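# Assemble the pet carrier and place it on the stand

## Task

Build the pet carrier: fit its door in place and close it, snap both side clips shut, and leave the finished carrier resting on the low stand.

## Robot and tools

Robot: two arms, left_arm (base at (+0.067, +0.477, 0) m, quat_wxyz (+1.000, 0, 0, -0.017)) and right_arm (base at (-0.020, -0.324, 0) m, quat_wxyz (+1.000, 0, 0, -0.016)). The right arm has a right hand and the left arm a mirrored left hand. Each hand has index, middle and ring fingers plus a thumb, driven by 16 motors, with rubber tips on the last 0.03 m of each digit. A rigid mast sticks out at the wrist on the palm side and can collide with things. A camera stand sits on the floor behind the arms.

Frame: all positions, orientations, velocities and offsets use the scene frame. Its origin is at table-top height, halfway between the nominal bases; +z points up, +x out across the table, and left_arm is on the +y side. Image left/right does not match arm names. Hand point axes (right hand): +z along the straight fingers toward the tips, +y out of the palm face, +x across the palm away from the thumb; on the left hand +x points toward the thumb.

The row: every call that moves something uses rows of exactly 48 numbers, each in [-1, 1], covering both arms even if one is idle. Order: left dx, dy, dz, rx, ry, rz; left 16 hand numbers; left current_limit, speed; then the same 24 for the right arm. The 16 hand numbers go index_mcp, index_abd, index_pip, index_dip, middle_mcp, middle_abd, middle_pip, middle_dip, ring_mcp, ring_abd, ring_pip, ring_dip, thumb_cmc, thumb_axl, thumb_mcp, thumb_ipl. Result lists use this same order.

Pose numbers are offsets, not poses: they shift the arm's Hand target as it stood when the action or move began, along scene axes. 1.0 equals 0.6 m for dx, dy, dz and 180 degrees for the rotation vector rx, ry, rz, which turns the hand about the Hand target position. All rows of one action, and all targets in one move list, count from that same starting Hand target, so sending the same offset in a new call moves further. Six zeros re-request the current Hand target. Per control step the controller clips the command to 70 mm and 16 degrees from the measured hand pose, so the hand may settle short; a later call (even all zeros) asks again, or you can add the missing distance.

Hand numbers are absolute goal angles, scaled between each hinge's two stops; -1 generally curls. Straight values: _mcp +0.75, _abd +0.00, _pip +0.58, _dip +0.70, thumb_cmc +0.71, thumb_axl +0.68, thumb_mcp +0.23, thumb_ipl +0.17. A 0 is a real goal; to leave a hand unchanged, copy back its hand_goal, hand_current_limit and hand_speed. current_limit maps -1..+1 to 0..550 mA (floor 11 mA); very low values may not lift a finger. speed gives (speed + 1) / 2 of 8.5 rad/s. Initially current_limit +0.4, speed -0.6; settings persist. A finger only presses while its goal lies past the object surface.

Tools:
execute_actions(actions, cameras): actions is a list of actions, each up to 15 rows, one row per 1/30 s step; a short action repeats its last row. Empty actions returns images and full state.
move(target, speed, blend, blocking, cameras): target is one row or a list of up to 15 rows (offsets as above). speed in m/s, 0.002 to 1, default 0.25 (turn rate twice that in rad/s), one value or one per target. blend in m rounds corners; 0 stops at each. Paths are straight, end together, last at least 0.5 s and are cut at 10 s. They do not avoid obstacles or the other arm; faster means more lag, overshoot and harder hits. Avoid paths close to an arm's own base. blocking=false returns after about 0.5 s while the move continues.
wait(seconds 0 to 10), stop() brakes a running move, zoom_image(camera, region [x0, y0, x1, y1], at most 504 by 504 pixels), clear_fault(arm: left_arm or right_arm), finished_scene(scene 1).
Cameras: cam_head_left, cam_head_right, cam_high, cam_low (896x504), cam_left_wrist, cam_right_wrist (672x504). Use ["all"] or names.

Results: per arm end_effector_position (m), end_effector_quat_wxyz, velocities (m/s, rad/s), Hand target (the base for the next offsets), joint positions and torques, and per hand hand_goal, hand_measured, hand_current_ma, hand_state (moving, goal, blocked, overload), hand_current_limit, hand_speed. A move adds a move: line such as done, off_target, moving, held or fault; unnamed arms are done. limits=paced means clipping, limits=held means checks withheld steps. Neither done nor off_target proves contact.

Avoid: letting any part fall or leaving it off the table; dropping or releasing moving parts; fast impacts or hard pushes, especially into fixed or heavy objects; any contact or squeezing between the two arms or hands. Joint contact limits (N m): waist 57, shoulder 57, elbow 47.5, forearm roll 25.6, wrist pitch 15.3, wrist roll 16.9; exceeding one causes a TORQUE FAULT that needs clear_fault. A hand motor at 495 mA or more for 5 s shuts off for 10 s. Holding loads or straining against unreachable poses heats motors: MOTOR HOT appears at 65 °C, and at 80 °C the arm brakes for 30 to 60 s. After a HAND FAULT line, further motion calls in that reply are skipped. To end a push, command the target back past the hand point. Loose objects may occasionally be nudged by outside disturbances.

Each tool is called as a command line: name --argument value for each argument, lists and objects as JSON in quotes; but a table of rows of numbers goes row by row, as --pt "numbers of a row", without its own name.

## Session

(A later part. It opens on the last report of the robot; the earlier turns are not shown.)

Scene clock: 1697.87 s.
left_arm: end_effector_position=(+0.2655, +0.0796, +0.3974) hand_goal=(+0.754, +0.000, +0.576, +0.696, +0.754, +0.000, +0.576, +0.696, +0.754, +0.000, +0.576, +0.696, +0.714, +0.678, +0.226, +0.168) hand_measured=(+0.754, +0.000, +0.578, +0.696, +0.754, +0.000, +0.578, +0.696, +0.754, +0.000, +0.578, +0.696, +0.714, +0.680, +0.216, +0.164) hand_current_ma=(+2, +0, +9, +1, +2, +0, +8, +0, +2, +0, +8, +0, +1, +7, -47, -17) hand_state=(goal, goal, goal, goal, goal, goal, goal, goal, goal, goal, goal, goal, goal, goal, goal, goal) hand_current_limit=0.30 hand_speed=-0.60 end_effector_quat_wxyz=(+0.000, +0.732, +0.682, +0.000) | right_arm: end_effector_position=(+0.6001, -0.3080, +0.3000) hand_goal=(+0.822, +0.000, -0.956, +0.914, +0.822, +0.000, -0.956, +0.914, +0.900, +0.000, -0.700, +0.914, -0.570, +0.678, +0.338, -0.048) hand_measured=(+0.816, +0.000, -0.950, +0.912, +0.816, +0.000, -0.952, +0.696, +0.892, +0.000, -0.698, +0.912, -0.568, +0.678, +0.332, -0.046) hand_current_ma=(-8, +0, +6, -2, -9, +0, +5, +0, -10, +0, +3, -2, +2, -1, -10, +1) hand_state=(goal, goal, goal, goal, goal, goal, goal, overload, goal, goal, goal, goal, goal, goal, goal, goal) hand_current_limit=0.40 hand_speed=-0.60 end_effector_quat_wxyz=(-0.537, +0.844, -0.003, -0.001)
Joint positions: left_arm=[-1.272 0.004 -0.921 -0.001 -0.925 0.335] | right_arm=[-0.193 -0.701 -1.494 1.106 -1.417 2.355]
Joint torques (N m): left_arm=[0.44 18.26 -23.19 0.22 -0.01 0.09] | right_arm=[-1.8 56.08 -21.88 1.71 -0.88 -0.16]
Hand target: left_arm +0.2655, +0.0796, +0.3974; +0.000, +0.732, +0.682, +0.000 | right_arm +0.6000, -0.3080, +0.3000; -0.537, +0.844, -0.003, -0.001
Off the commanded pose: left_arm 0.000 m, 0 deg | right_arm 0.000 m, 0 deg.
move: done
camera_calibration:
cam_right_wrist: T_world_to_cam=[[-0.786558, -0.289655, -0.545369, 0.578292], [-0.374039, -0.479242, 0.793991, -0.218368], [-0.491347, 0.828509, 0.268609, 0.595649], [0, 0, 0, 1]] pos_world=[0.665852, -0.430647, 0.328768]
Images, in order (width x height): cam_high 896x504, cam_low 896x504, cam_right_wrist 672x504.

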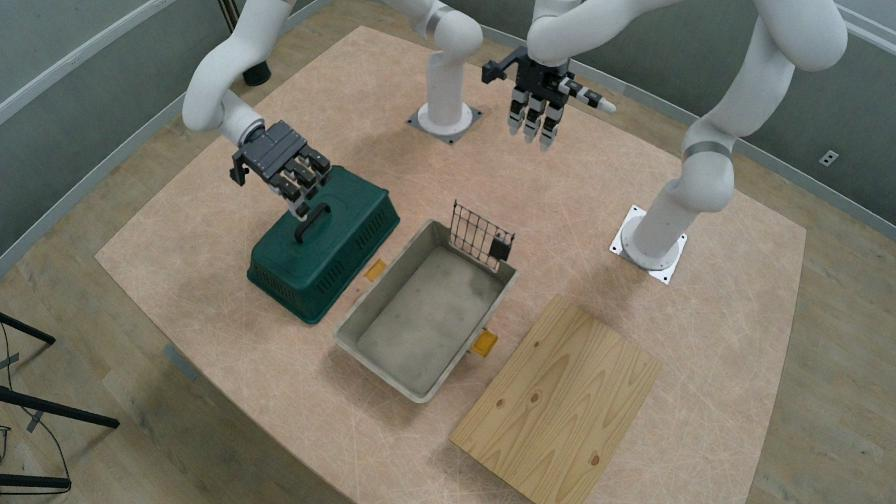

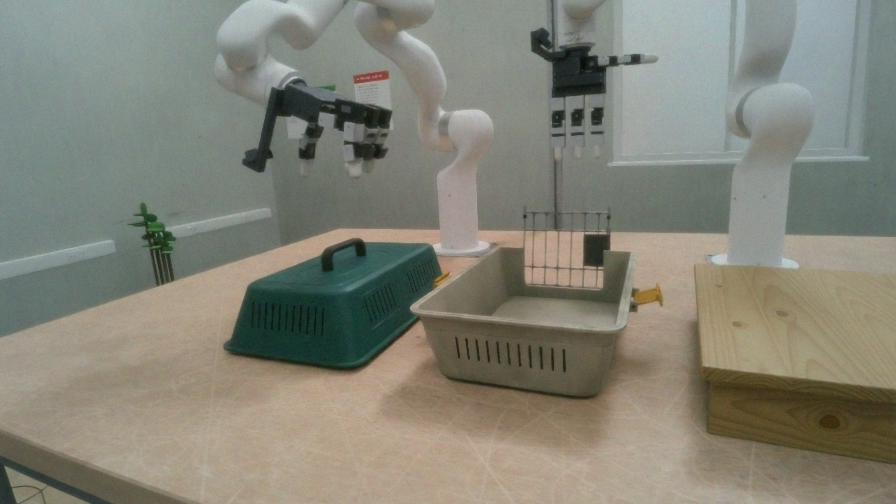

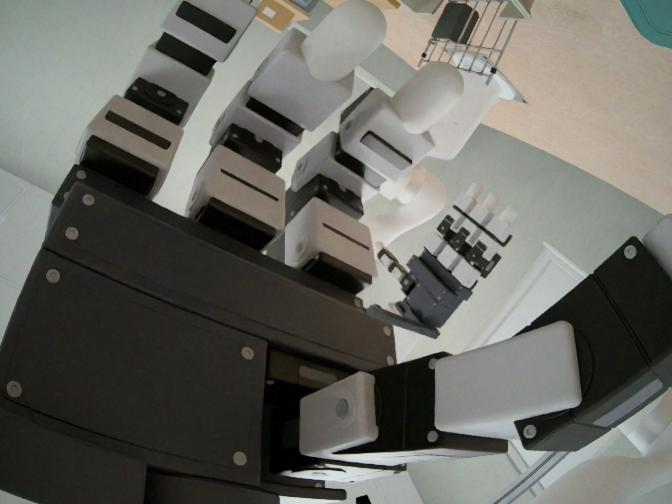

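move --target '[0,0,0,0,0,0, 0.754,0,0.576,0.696, 0.754,0,0.576,0.696, 0.754,0,0.576,0.696, 0.714,0.678,0.226,0.168, 0.3,-0.6, 0,0,-0.175,0,0,0, 0.822,0,-0.956,0.913, 0.822,0,-0.956,0.913, 0.822,0,-0.956,0.913, -0.571,0.678,0.337,-0.049, 0.4,-0.6]' --speed 0.1 --cameras '["cam_high","cam_low","cam_right_wrist","cam_head_right","cam_head_left"]'

zoom_image --camera "cam_low" --region '[280, 180, 440, 300]'

zoom_image --camera "cam_high" --region '[230, 130, 390, 260]'

Scene clock: 1709.17 s.
left_arm: end_effector_position=(+0.2655, +0.0796, +0.3974) hand_goal=(+0.754, +0.000, +0.576, +0.696, +0.754, +0.000, +0.576, +0.696, +0.754, +0.000, +0.576, +0.696, +0.714, +0.678, +0.226, +0.168) hand_measured=(+0.754, +0.000, +0.578, +0.696, +0.754, +0.000, +0.578, +0.696, +0.754, +0.000, +0.578, +0.696, +0.714, +0.680, +0.216, +0.164) hand_current_ma=(+2, +0, +9, +1, +2, +0, +8, +0, +2, +0, +8, +0, +1, +7, -47, -17) hand_state=(goal, goal, goal, goal, goal, goal, goal, goal, goal, goal, goal, goal, goal, goal, goal, goal) hand_current_limit=0.30 hand_speed=-0.60 end_effector_quat_wxyz=(+0.000, +0.732, +0.682, +0.000) | right_arm: end_effector_position=(+0.6001, -0.3080, +0.1950) hand_goal=(+0.822, +0.000, -0.956, +0.914, +0.822, +0.000, -0.956, +0.914, +0.822, +0.000, -0.956, +0.914, -0.570, +0.678, +0.338, -0.048) hand_measured=(+0.816, +0.000, -0.952, +0.912, +0.816, +0.000, -0.952, +0.696, +0.818, +0.000, -0.952, +0.912, -0.568, +0.678, +0.332, -0.046) hand_current_ma=(-8, +0, +5, -2, -9, +0, +5, +0, -5, +0, +5, -2, +2, -1, -9, +1) hand_state=(goal, goal, goal, goal, goal, goal, goal, overload, goal, goal, goal, goal, goal, goal, goal, goal) hand_current_limit=0.40 hand_speed=-0.60 end_effector_quat_wxyz=(-0.537, +0.844, -0.003, -0.001)
Joint positions: left_arm=[-1.272 0.004 -0.921 -0.001 -0.925 0.335] | right_arm=[-0.193 -0.84 -1.461 1.136 -1.342 2.198]
Joint torques (N m): left_arm=[0.8 16.97 -23.09 0.15 0.02 0.09] | right_arm=[-0.13 56.92 -22.18 1.36 -0.78 -0.05]
Hand target: left_arm +0.2655, +0.0796, +0.3974; +0.000, +0.732, +0.682, +0.000 | right_arm +0.6000, -0.3080, +0.1950; -0.537, +0.844, -0.003, -0.001
Off the commanded pose: left_arm 0.000 m, 0 deg | right_arm 0.000 m, 0 deg.
move: done
camera_calibration:
cam_right_wrist: T_world_to_cam=[[-0.786558, -0.289655, -0.545369, 0.521029], [-0.374039, -0.479242, 0.793991, -0.134999], [-0.491347, 0.828509, 0.268609, 0.623853], [0, 0, 0, 1]] pos_world=[0.665852, -0.430647, 0.223768]
Images, in order (width x height): cam_head_left 896x504, cam_head_right 896x504, cam_high 896x504, cam_low 896x504, cam_right_wrist 672x504.

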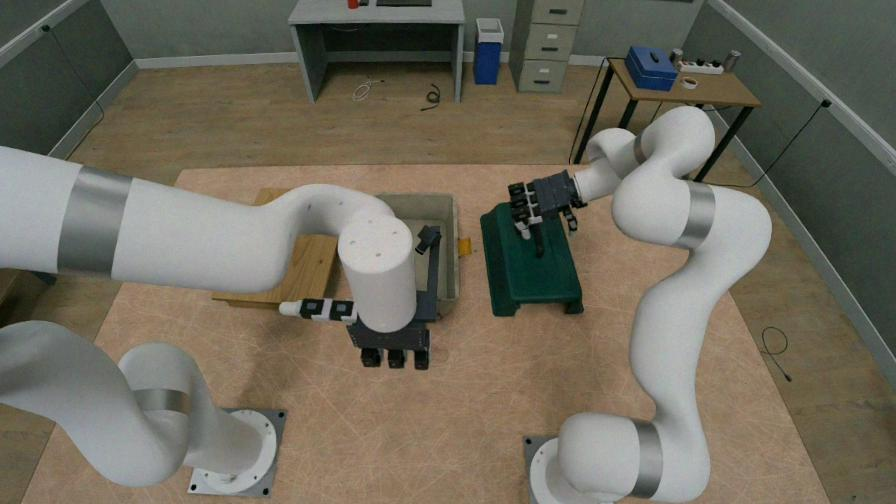

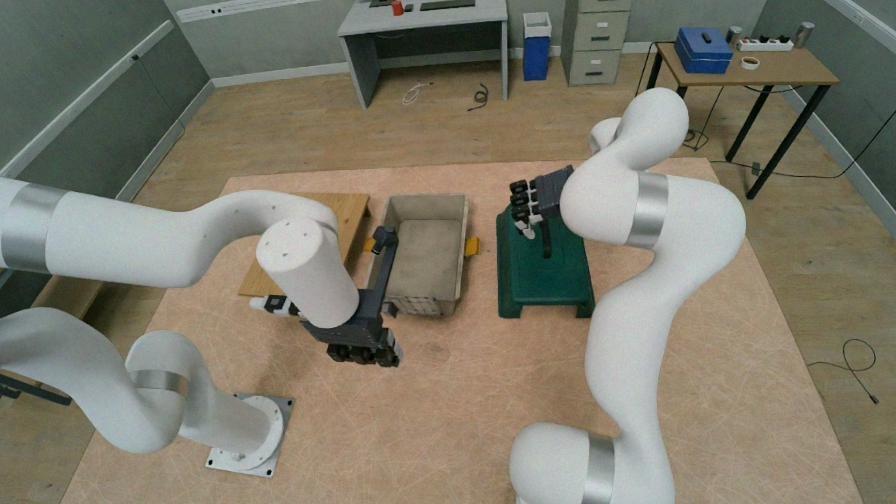

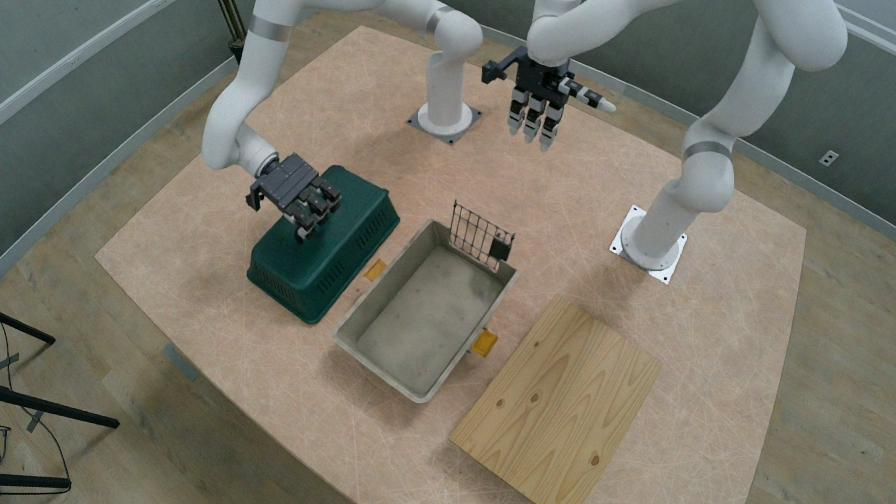

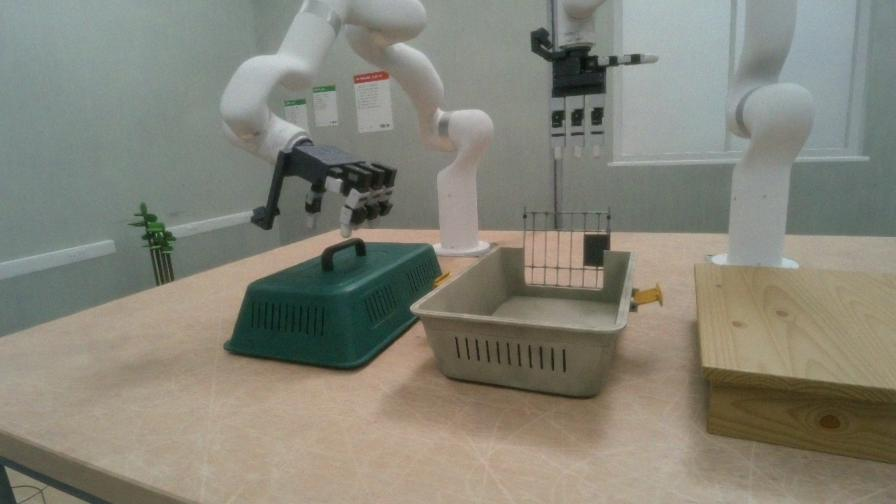

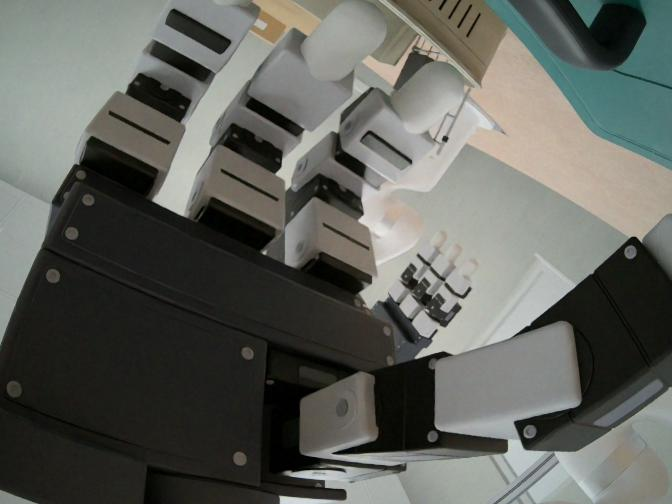

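Scaled by 3.150 from the camera's 896x504 image, which has a finer 1280x720 frame.

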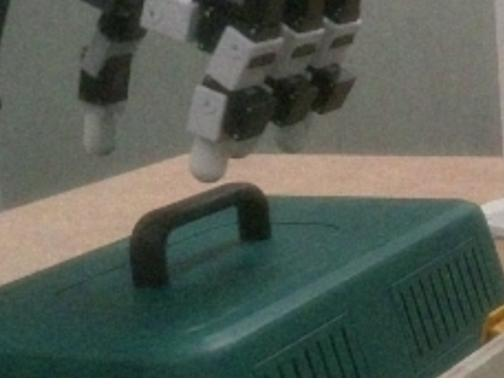

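Scaled by 3.150 from the camera's 896x504 image, which has a finer 1280x720 frame.

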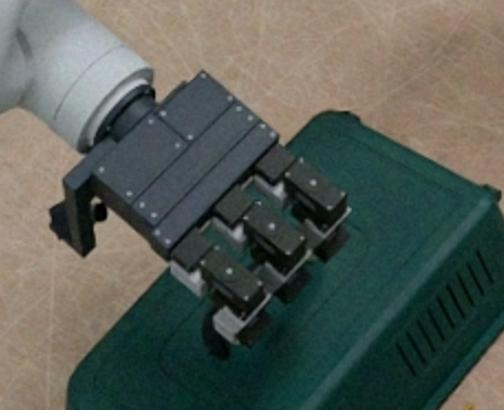

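move --target '[0,0,0,0,0,0, 0.754,0,0.576,0.696, 0.754,0,0.576,0.696, 0.754,0,0.576,0.696, 0.714,0.678,0.226,0.168, 0.3,-0.6, 0,0.003,-0.045,0,0,0, 0.822,0,-0.956,0.913, 0.822,0,-0.956,0.913, 0.822,0,-0.956,0.913, -0.571,0.678,0.337,-0.049, 0.4,-0.6]' --speed 0.06 --cameras '["cam_high","cam_low","cam_right_wrist"]'

zoom_image --camera "cam_low" --region '[280, 180, 440, 300]'

Scene clock: 1743.53 s.
left_arm: end_effector_position=(+0.2655, +0.0796, +0.3974) hand_goal=(+0.754, +0.000, +0.576, +0.696, +0.754, +0.000, +0.576, +0.696, +0.754, +0.000, +0.576, +0.696, +0.714, +0.678, +0.226, +0.168) hand_measured=(+0.754, +0.000, +0.578, +0.696, +0.754, +0.000, +0.578, +0.696, +0.754, +0.000, +0.578, +0.696, +0.714, +0.680, +0.216, +0.164) hand_current_ma=(+2, +0, +9, +1, +2, +0, +8, +0, +2, +0, +8, +0, +1, +7, -47, -17) hand_state=(goal, goal, goal, goal, goal, goal, goal, goal, goal, goal, goal, goal, goal, goal, goal, goal) hand_current_limit=0.30 hand_speed=-0.60 end_effector_quat_wxyz=(+0.000, +0.732, +0.682, +0.000) | right_arm: end_effector_position=(+0.6001, -0.3062, +0.1680) hand_goal=(+0.822, +0.000, -0.956, +0.914, +0.822, +0.000, -0.956, +0.914, +0.822, +0.000, -0.956, +0.914, -0.570, +0.678, +0.338, -0.048) hand_measured=(+0.816, +0.000, -0.952, +0.912, +0.816, +0.000, -0.952, +0.696, +0.818, +0.000, -0.952, +0.912, -0.568, +0.678, +0.332, -0.046) hand_current_ma=(-8, +0, +5, -2, -9, +0, +5, +0, -5, +0, +5, -2, +2, -1, -9, +1) hand_state=(goal, goal, goal, goal, goal, goal, goal, overload, goal, goal, goal, goal, goal, goal, goal, goal) hand_current_limit=0.40 hand_speed=-0.60 end_effector_quat_wxyz=(-0.537, +0.844, -0.003, -0.001)
Joint positions: left_arm=[-1.272 0.004 -0.921 -0.001 -0.925 0.335] | right_arm=[-0.191 -0.881 -1.461 1.147 -1.324 2.16]
Joint torques (N m): left_arm=[0.68 17.69 -22.62 0.27 0.02 0.05] | right_arm=[0.75 60.48 -20.68 1.33 -0.71 -0.28]
Hand target: left_arm +0.2655, +0.0796, +0.3974; +0.000, +0.732, +0.682, +0.000 | right_arm +0.6000, -0.3062, +0.1680; -0.537, +0.844, -0.003, -0.001
Off the commanded pose: left_arm 0.000 m, 0 deg | right_arm 0.000 m, 0 deg.
move: done
camera_calibration:
cam_right_wrist: T_world_to_cam=[[-0.786558, -0.289655, -0.545369, 0.506825], [-0.374039, -0.479242, 0.793991, -0.112699], [-0.491347, 0.828509, 0.268609, 0.629614], [0, 0, 0, 1]] pos_world=[0.665852, -0.428847, 0.196768]
Images, in order (width x height): cam_high 896x504, cam_low 896x504, cam_right_wrist 672x504.

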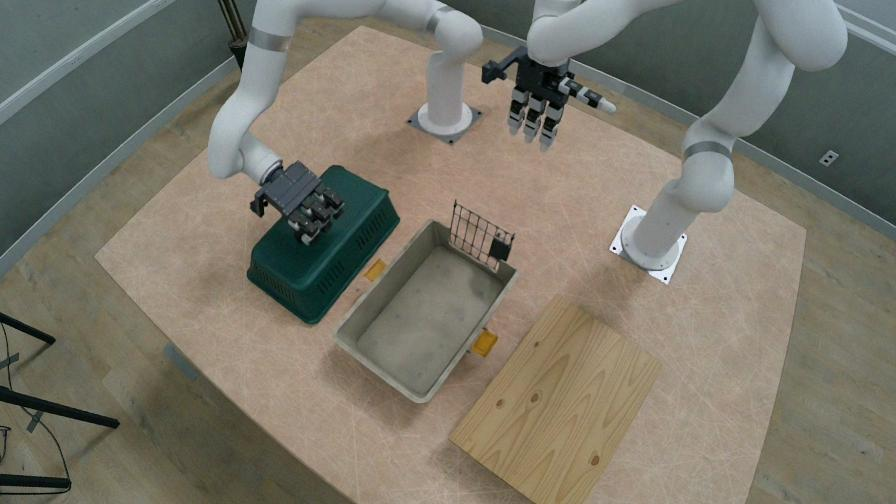

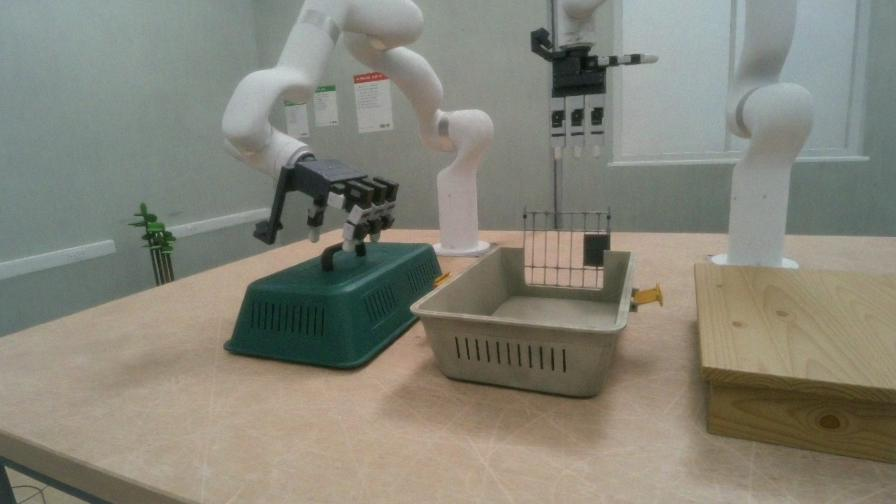

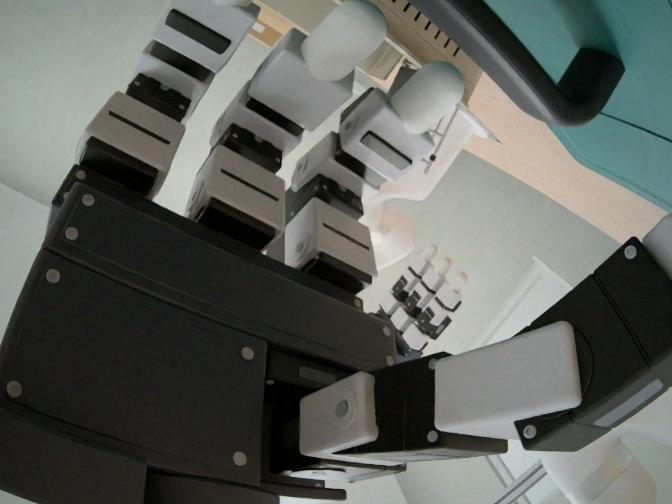

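Scaled by 3.150 from the camera's 896x504 image, which has a finer 1280x720 frame.

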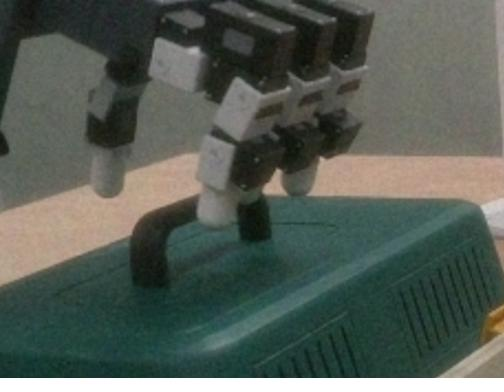

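zoom_image --camera "cam_high" --region '[240, 150, 400, 270]'

zoom_image --camera "cam_right_wrist" --region '[380, 0, 672, 220]'

Scaled by 3.150 from the camera's 896x504 image, which has a finer 1280x720 frame.

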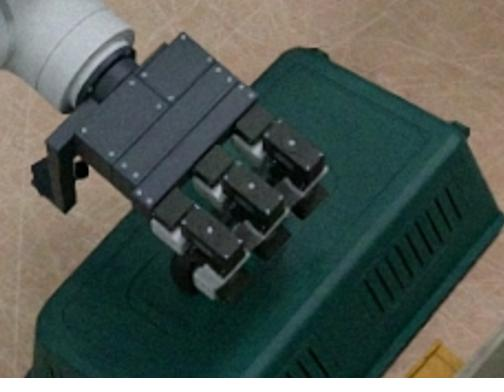

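Scaled by 1.726 from the camera's 672x504 image, which has a finer 960x720 frame.

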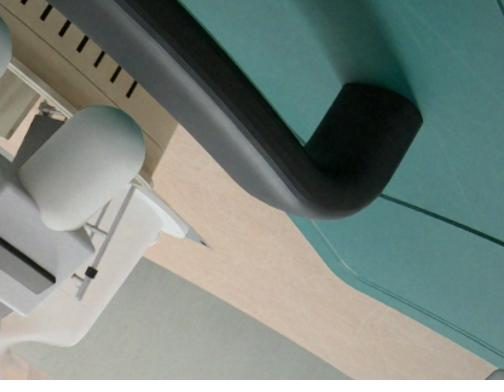

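move --target '[0,0,0,0,0,0, 0.754,0,0.576,0.696, 0.754,0,0.576,0.696, 0.754,0,0.576,0.696, 0.714,0.678,0.226,0.168, 0.3,-0.6, -0.005,0,-0.035,0,0,0, 0.822,0,-0.956,0.913, 0.822,0,-0.956,0.913, 0.822,0,-0.956,0.913, -0.571,0.678,0.337,-0.049, 0.4,-0.6]' --speed 0.05

move --target '[0,0,0,0,0,0, 0.754,0,0.576,0.696, 0.754,0,0.576,0.696, 0.754,0,0.576,0.696, 0.714,0.678,0.226,0.168, 0.3,-0.6, 0,0,0,0,0,0, 0.575,0,-0.956,0.913, 0.575,0,-0.956,0.913, 0.575,0,-0.956,0.913, -0.571,0.678,0.01,-0.22, 0.2,-0.85]' --cameras '["cam_high","cam_low","cam_right_wrist"]'

zoom_image --camera "cam_low" --region '[280, 180, 440, 300]'

zoom_image --camera "cam_right_wrist" --region '[380, 0, 672, 220]'

Scene clock: 1775.73 s.
left_arm: end_effector_position=(+0.2655, +0.0796, +0.3974) hand_goal=(+0.754, +0.000, +0.576, +0.696, +0.754, +0.000, +0.576, +0.696, +0.754, +0.000, +0.576, +0.696, +0.714, +0.678, +0.226, +0.168) hand_measured=(+0.754, +0.000, +0.578, +0.696, +0.754, +0.000, +0.578, +0.696, +0.754, +0.000, +0.578, +0.696, +0.714, +0.680, +0.216, +0.164) hand_current_ma=(+2, +0, +9, +1, +2, +0, +8, +0, +2, +0, +8, +0, +1, +7, -47, -17) hand_state=(goal, goal, goal, goal, goal, goal, goal, goal, goal, goal, goal, goal, goal, goal, goal, goal) hand_current_limit=0.30 hand_speed=-0.60 end_effector_quat_wxyz=(+0.000, +0.732, +0.682, +0.000) | right_arm: end_effector_position=(+0.5971, -0.3062, +0.1470) hand_goal=(+0.822, +0.000, -0.956, +0.914, +0.822, +0.000, -0.956, +0.914, +0.822, +0.000, -0.956, +0.914, -0.570, +0.678, +0.338, -0.048) hand_measured=(+0.816, +0.000, -0.952, +0.912, +0.816, +0.000, -0.952, +0.696, +0.818, +0.000, -0.952, +0.912, -0.568, +0.678, +0.332, -0.046) hand_current_ma=(-8, +0, +5, -2, -9, +0, +5, +0, -5, +0, +5, -2, +2, -1, -9, +1) hand_state=(goal, goal, goal, goal, goal, goal, goal, overload, goal, goal, goal, goal, goal, goal, goal, goal) hand_current_limit=0.40 hand_speed=-0.60 end_effector_quat_wxyz=(-0.537, +0.844, -0.003, -0.001)
Joint positions: left_arm=[-1.272 0.004 -0.921 -0.001 -0.925 0.335] | right_arm=[-0.192 -0.909 -1.454 1.154 -1.31 2.127]
Joint torques (N m): left_arm=[0.16 18.01 -23.09 0.16 0.05 0.12] | right_arm=[-1.51 58.15 -18.92 1.57 -0.69 -0.25]
Hand target: left_arm +0.2655, +0.0796, +0.3974; +0.000, +0.732, +0.682, +0.000 | right_arm +0.5970, -0.3062, +0.1470; -0.537, +0.844, -0.003, -0.001
Off the commanded pose: left_arm 0.000 m, 0 deg | right_arm 0.000 m, 0 deg.
move: done

Scene clock: 1776.80 s.
left_arm: end_effector_position=(+0.2655, +0.0796, +0.3974) hand_goal=(+0.754, +0.000, +0.576, +0.696, +0.754, +0.000, +0.576, +0.696, +0.754, +0.000, +0.576, +0.696, +0.714, +0.678, +0.226, +0.168) hand_measured=(+0.754, +0.000, +0.578, +0.696, +0.754, +0.000, +0.578, +0.696, +0.754, +0.000, +0.578, +0.696, +0.714, +0.680, +0.216, +0.164) hand_current_ma=(+2, +0, +9, +1, +2, +0, +8, +0, +2, +0, +8, +0, +1, +7, -47, -17) hand_state=(goal, goal, goal, goal, goal, goal, goal, goal, goal, goal, goal, goal, goal, goal, goal, goal) hand_current_limit=0.30 hand_speed=-0.60 end_effector_quat_wxyz=(+0.000, +0.732, +0.682, +0.000) | right_arm: end_effector_position=(+0.5970, -0.3062, +0.1470) hand_goal=(+0.576, +0.000, -0.956, +0.914, +0.576, +0.000, -0.956, +0.914, +0.576, +0.000, -0.956, +0.914, -0.570, +0.678, +0.010, -0.220) hand_measured=(+0.574, +0.000, -0.952, +0.912, +0.584, +0.000, -0.948, +0.746, +0.574, +0.000, -0.952, +0.912, -0.568, +0.678, +0.012, -0.218) hand_current_ma=(-2, +0, +5, -2, +12, +0, +10, +0, -2, +0, +5, -2, +2, -1, +3, +4) hand_state=(goal, goal, goal, goal, goal, goal, goal, overload, goal, goal, goal, goal, goal, goal, goal, goal) hand_current_limit=0.20 hand_speed=-0.85 end_effector_quat_wxyz=(-0.537, +0.844, -0.003, -0.001)
Joint positions: left_arm=[-1.272 0.004 -0.921 -0.001 -0.925 0.335] | right_arm=[-0.192 -0.91 -1.454 1.154 -1.31 2.127]
Joint torques (N m): left_arm=[0.41 17.37 -23.13 0.1 -0.02 0.02] | right_arm=[-1.01 60.61 -19.27 0.92 -0.85 -0.04]
Hand target: left_arm +0.2655, +0.0796, +0.3974; +0.000, +0.732, +0.682, +0.000 | right_arm +0.5970, -0.3062, +0.1470; -0.537, +0.844, -0.003, -0.001
Off the commanded pose: left_arm 0.000 m, 0 deg | right_arm 0.000 m, 0 deg.
move: done
camera_calibration:
cam_right_wrist: T_world_to_cam=[[-0.786587, -0.289691, -0.545307, 0.493006], [-0.373978, -0.479219, 0.794034, -0.0971849], [-0.491346, 0.82851, 0.26861, 0.63378], [0, 0, 0, 1]] pos_world=[0.662852, -0.428846, 0.175768]
Images, in order (width x height): cam_high 896x504, cam_low 896x504, cam_right_wrist 672x504.

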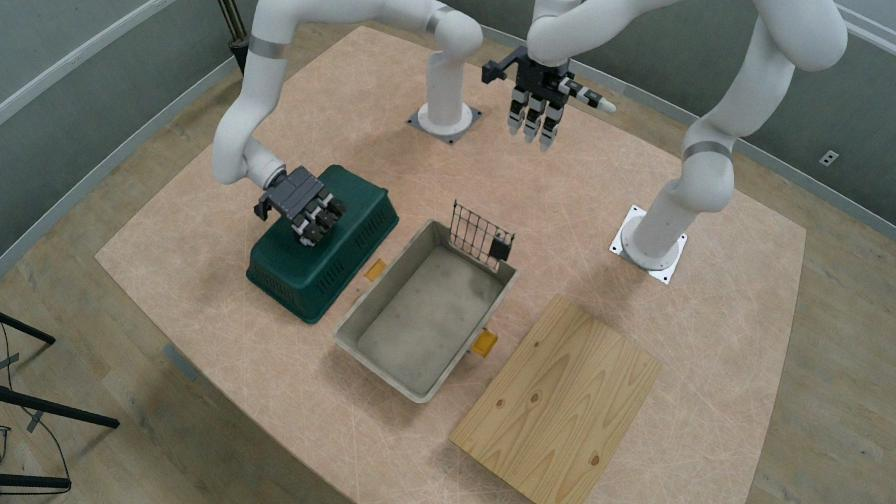

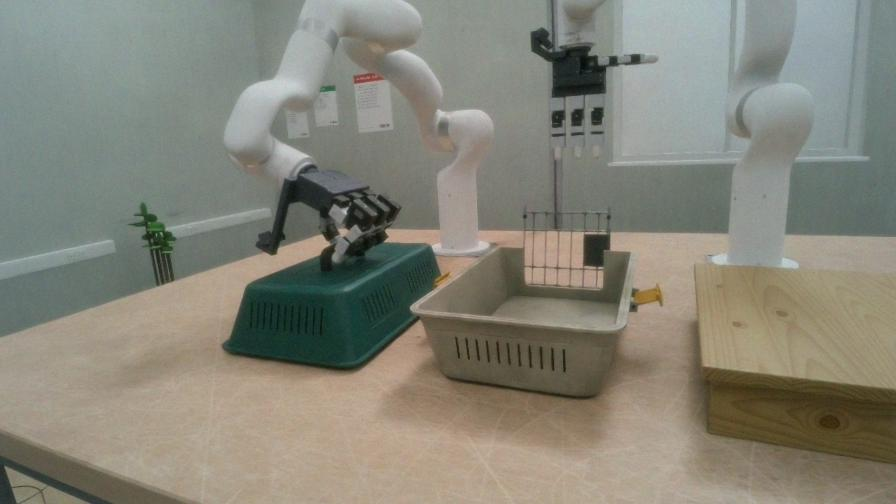

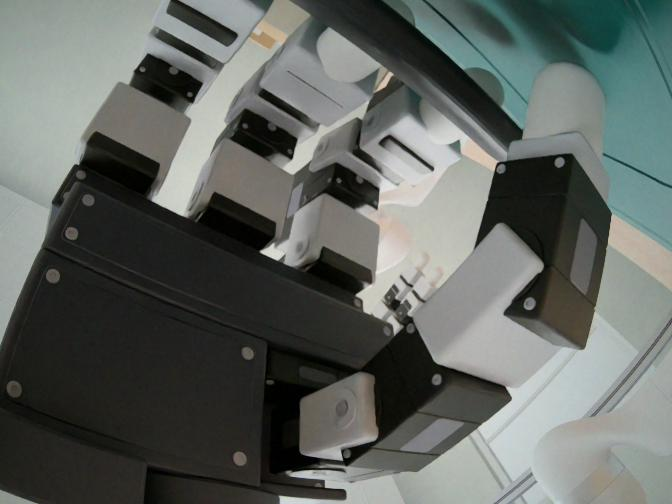

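Scaled by 3.150 from the camera's 896x504 image, which has a finer 1280x720 frame.

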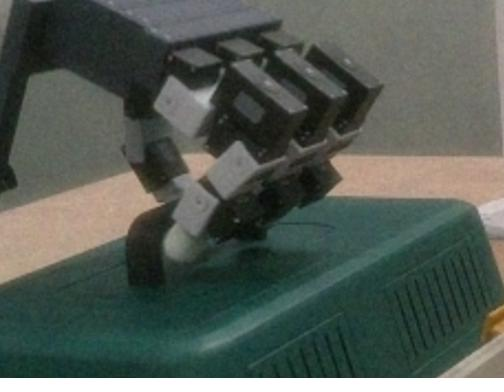

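Scaled by 1.726 from the camera's 672x504 image, which has a finer 960x720 frame.

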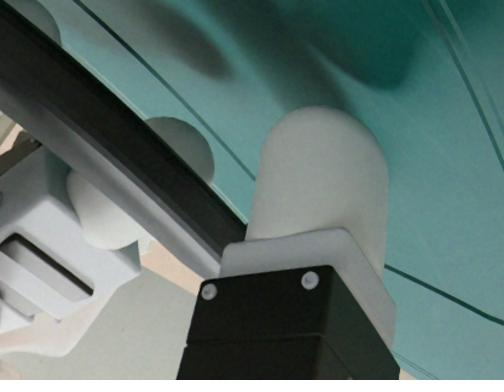

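move --target '[0,0,0,0,0,0, 0.754,0,0.576,0.696, 0.754,0,0.576,0.696, 0.754,0,0.576,0.696, 0.714,0.678,0.226,0.168, 0.3,-0.6, 0,0,0,0,0,0, 0.48,0,-0.956,0.913, 0.48,0,-0.956,0.913, 0.48,0,-0.956,0.913, -0.571,0.678,-0.09,-0.286, 0.1,-0.9]' --cameras '["cam_low","cam_right_wrist"]'

zoom_image --camera "cam_low" --region '[280, 180, 440, 300]'

zoom_image --camera "cam_right_wrist" --region '[300, 0, 672, 280]'

Scene clock: 1785.50 s.
left_arm: end_effector_position=(+0.2655, +0.0796, +0.3974) hand_goal=(+0.754, +0.000, +0.576, +0.696, +0.754, +0.000, +0.576, +0.696, +0.754, +0.000, +0.576, +0.696, +0.714, +0.678, +0.226, +0.168) hand_measured=(+0.754, +0.000, +0.578, +0.696, +0.754, +0.000, +0.578, +0.696, +0.754, +0.000, +0.578, +0.696, +0.714, +0.680, +0.216, +0.164) hand_current_ma=(+2, +0, +9, +1, +2, +0, +8, +0, +2, +0, +8, +0, +1, +7, -47, -17) hand_state=(goal, goal, goal, goal, goal, goal, goal, goal, goal, goal, goal, goal, goal, goal, goal, goal) hand_current_limit=0.30 hand_speed=-0.60 end_effector_quat_wxyz=(+0.000, +0.732, +0.682, +0.000) | right_arm: end_effector_position=(+0.5970, -0.3062, +0.1470) hand_goal=(+0.480, +0.000, -0.956, +0.914, +0.480, +0.000, -0.956, +0.914, +0.480, +0.000, -0.956, +0.914, -0.570, +0.678, -0.090, -0.286) hand_measured=(+0.490, +0.000, -0.942, +0.918, +0.488, +0.000, -0.944, +0.886, +0.480, +0.000, -0.948, +0.918, -0.568, +0.680, -0.030, -0.254) hand_current_ma=(+17, +0, +21, +5, +10, +0, +17, +0, +0, +0, +10, +3, +3, +1, +227, +107) hand_state=(goal, goal, goal, goal, goal, goal, goal, overload, goal, goal, goal, goal, goal, goal, blocked, blocked) hand_current_limit=0.10 hand_speed=-0.90 end_effector_quat_wxyz=(-0.537, +0.844, -0.003, -0.001)
Joint positions: left_arm=[-1.272 0.004 -0.921 -0.001 -0.925 0.335] | right_arm=[-0.192 -0.91 -1.454 1.154 -1.31 2.127]
Joint torques (N m): left_arm=[0.06 17.37 -23.03 0.23 -0.03 0.12] | right_arm=[-1.97 64.77 -20.56 0.4 -1.42 0.12]
Hand target: left_arm +0.2655, +0.0796, +0.3974; +0.000, +0.732, +0.682, +0.000 | right_arm +0.5970, -0.3062, +0.1470; -0.537, +0.844, -0.003, -0.001
Off the commanded pose: left_arm 0.000 m, 0 deg | right_arm 0.000 m, 0 deg.
move: done
camera_calibration:
cam_right_wrist: T_world_to_cam=[[-0.78664, -0.289601, -0.545279, 0.493074], [-0.374021, -0.479149, 0.794056, -0.0971306], [-0.491229, 0.828581, 0.268601, 0.633736], [0, 0, 0, 1]] pos_world=[0.662852, -0.428847, 0.175768]
Images, in order (width x height): cam_low 896x504, cam_right_wrist 672x504.

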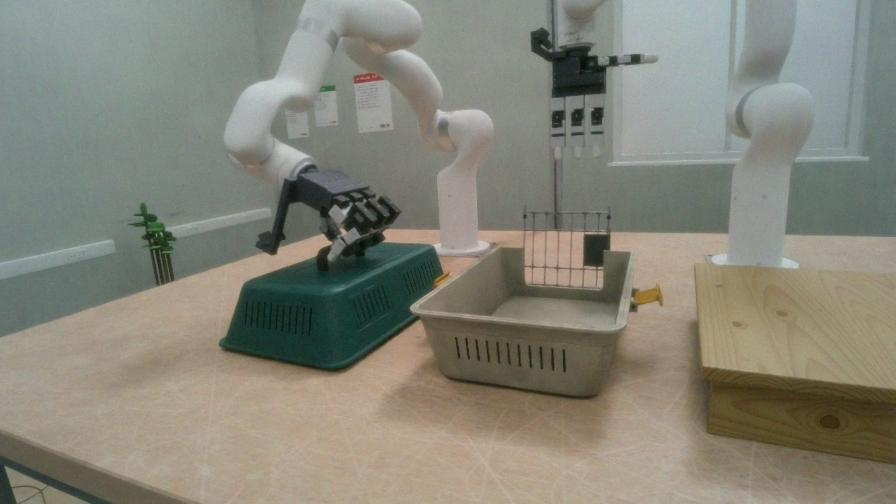

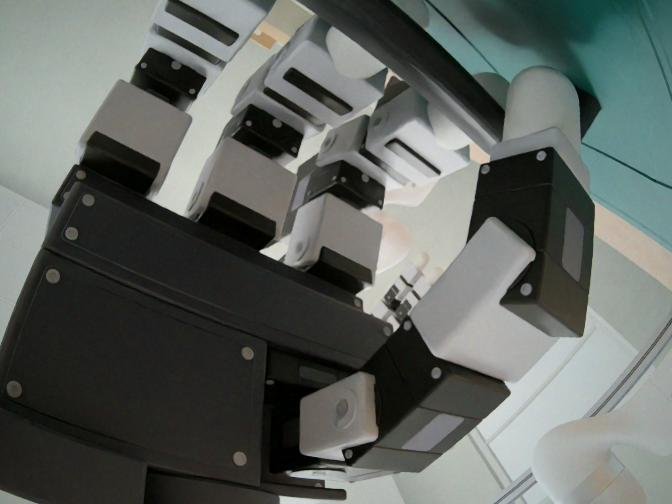

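Scaled by 3.150 from the camera's 896x504 image, which has a finer 1280x720 frame.

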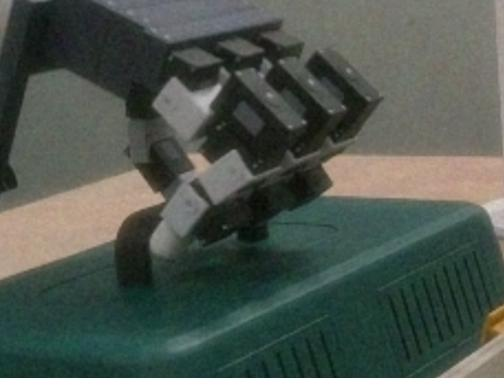

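Scaled by 1.355 from the camera's 672x504 image, which has a finer 960x720 frame.

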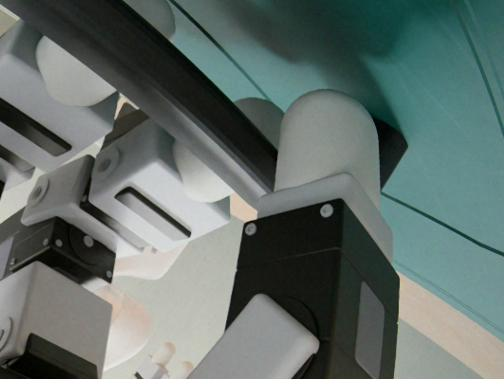

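move --target '[0,0,0,0,0,0, 0.754,0,0.576,0.696, 0.754,0,0.576,0.696, 0.754,0,0.576,0.696, 0.714,0.678,0.226,0.168, 0.3,-0.6, 0,0,0,0,0,0, 0.40,0,-0.97,0.85, 0.40,0,-0.97,0.85, 0.42,0,-0.97,0.85, -0.571,0.678,-0.15,-0.33, 0.2,-0.93]' --cameras '["cam_low","cam_high","cam_right_wrist"]'

zoom_image --camera "cam_low" --region '[280, 180, 440, 300]'

zoom_image --camera "cam_right_wrist" --region '[300, 0, 672, 280]'

Scene clock: 1794.87 s.
left_arm: end_effector_position=(+0.2655, +0.0796, +0.3974) hand_goal=(+0.754, +0.000, +0.576, +0.696, +0.754, +0.000, +0.576, +0.696, +0.754, +0.000, +0.576, +0.696, +0.714, +0.678, +0.226, +0.168) hand_measured=(+0.754, +0.000, +0.578, +0.696, +0.754, +0.000, +0.578, +0.696, +0.754, +0.000, +0.578, +0.696, +0.714, +0.680, +0.216, +0.164) hand_current_ma=(+2, +0, +9, +1, +2, +0, +8, +0, +2, +0, +8, +0, +1, +7, -47, -17) hand_state=(goal, goal, goal, goal, goal, goal, goal, goal, goal, goal, goal, goal, goal, goal, goal, goal) hand_current_limit=0.30 hand_speed=-0.60 end_effector_quat_wxyz=(+0.000, +0.732, +0.682, +0.000) | right_arm: end_effector_position=(+0.5970, -0.3062, +0.1470) hand_goal=(+0.400, +0.000, -0.970, +0.850, +0.400, +0.000, -0.970, +0.850, +0.420, +0.000, -0.970, +0.850, -0.570, +0.678, -0.150, -0.330) hand_measured=(+0.490, +0.000, -0.930, +0.892, +0.412, +0.000, -0.954, +0.990, +0.422, +0.000, -0.960, +0.856, -0.558, +0.684, -0.032, -0.272) hand_current_ma=(+303, +0, +91, +102, +19, +0, +26, +0, +1, +0, +14, +6, +19, +11, +330, +228) hand_state=(blocked, goal, blocked, blocked, goal, goal, goal, overload, goal, goal, goal, goal, goal, goal, blocked, blocked) hand_current_limit=0.20 hand_speed=-0.93 end_effector_quat_wxyz=(-0.537, +0.844, -0.003, -0.001)
Joint positions: left_arm=[-1.272 0.004 -0.921 -0.001 -0.925 0.335] | right_arm=[-0.192 -0.91 -1.454 1.154 -1.31 2.127]
Joint torques (N m): left_arm=[0.05 17.32 -23.36 0.08 0.03 0.11] | right_arm=[-0.14 63.71 -21.09 0.85 -1.43 0.13]
Hand target: left_arm +0.2655, +0.0796, +0.3974; +0.000, +0.732, +0.682, +0.000 | right_arm +0.5970, -0.3062, +0.1470; -0.537, +0.844, -0.003, -0.001
Off the commanded pose: left_arm 0.000 m, 0 deg | right_arm 0.000 m, 0 deg.
move: done
camera_calibration:
cam_right_wrist: T_world_to_cam=[[-0.786587, -0.289691, -0.545307, 0.493006], [-0.373978, -0.479219, 0.794034, -0.0971849], [-0.491346, 0.82851, 0.26861, 0.63378], [0, 0, 0, 1]] pos_world=[0.662852, -0.428846, 0.175768]
Images, in order (width x height): cam_high 896x504, cam_low 896x504, cam_right_wrist 672x504.

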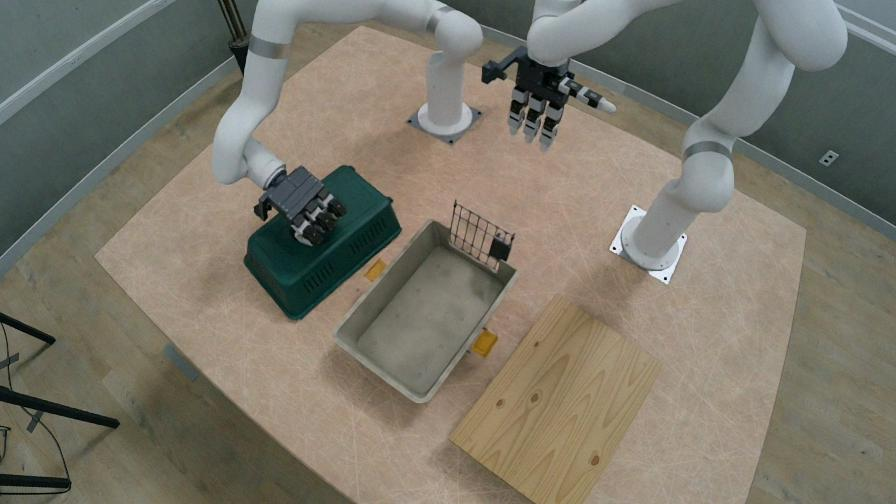

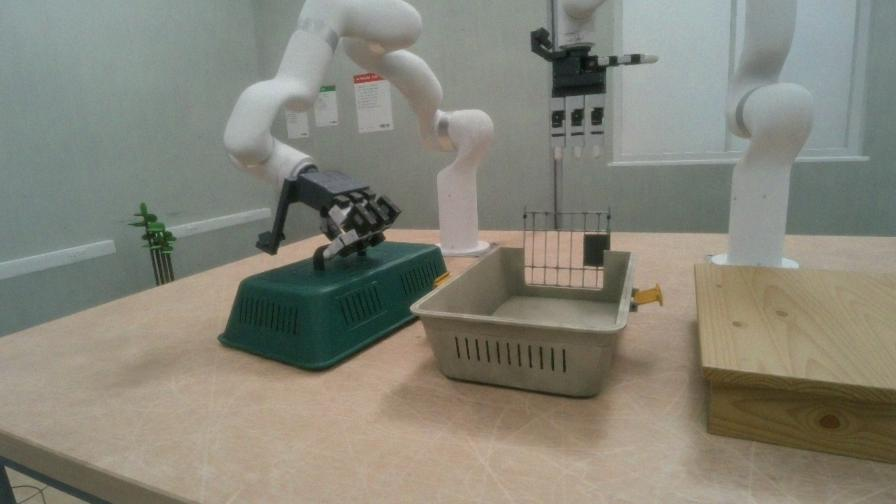

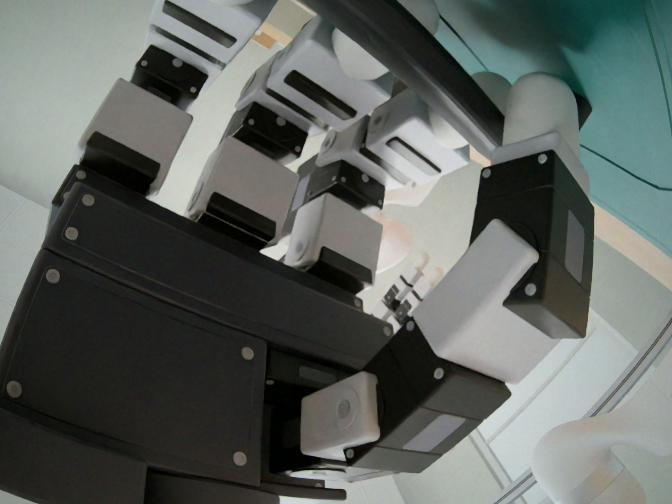

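Scaled by 3.150 from the camera's 896x504 image, which has a finer 1280x720 frame.

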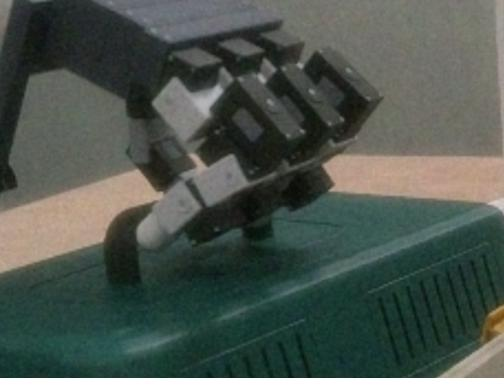

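Scaled by 1.355 from the camera's 672x504 image, which has a finer 960x720 frame.

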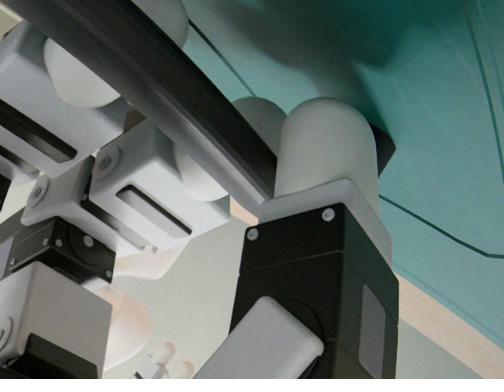

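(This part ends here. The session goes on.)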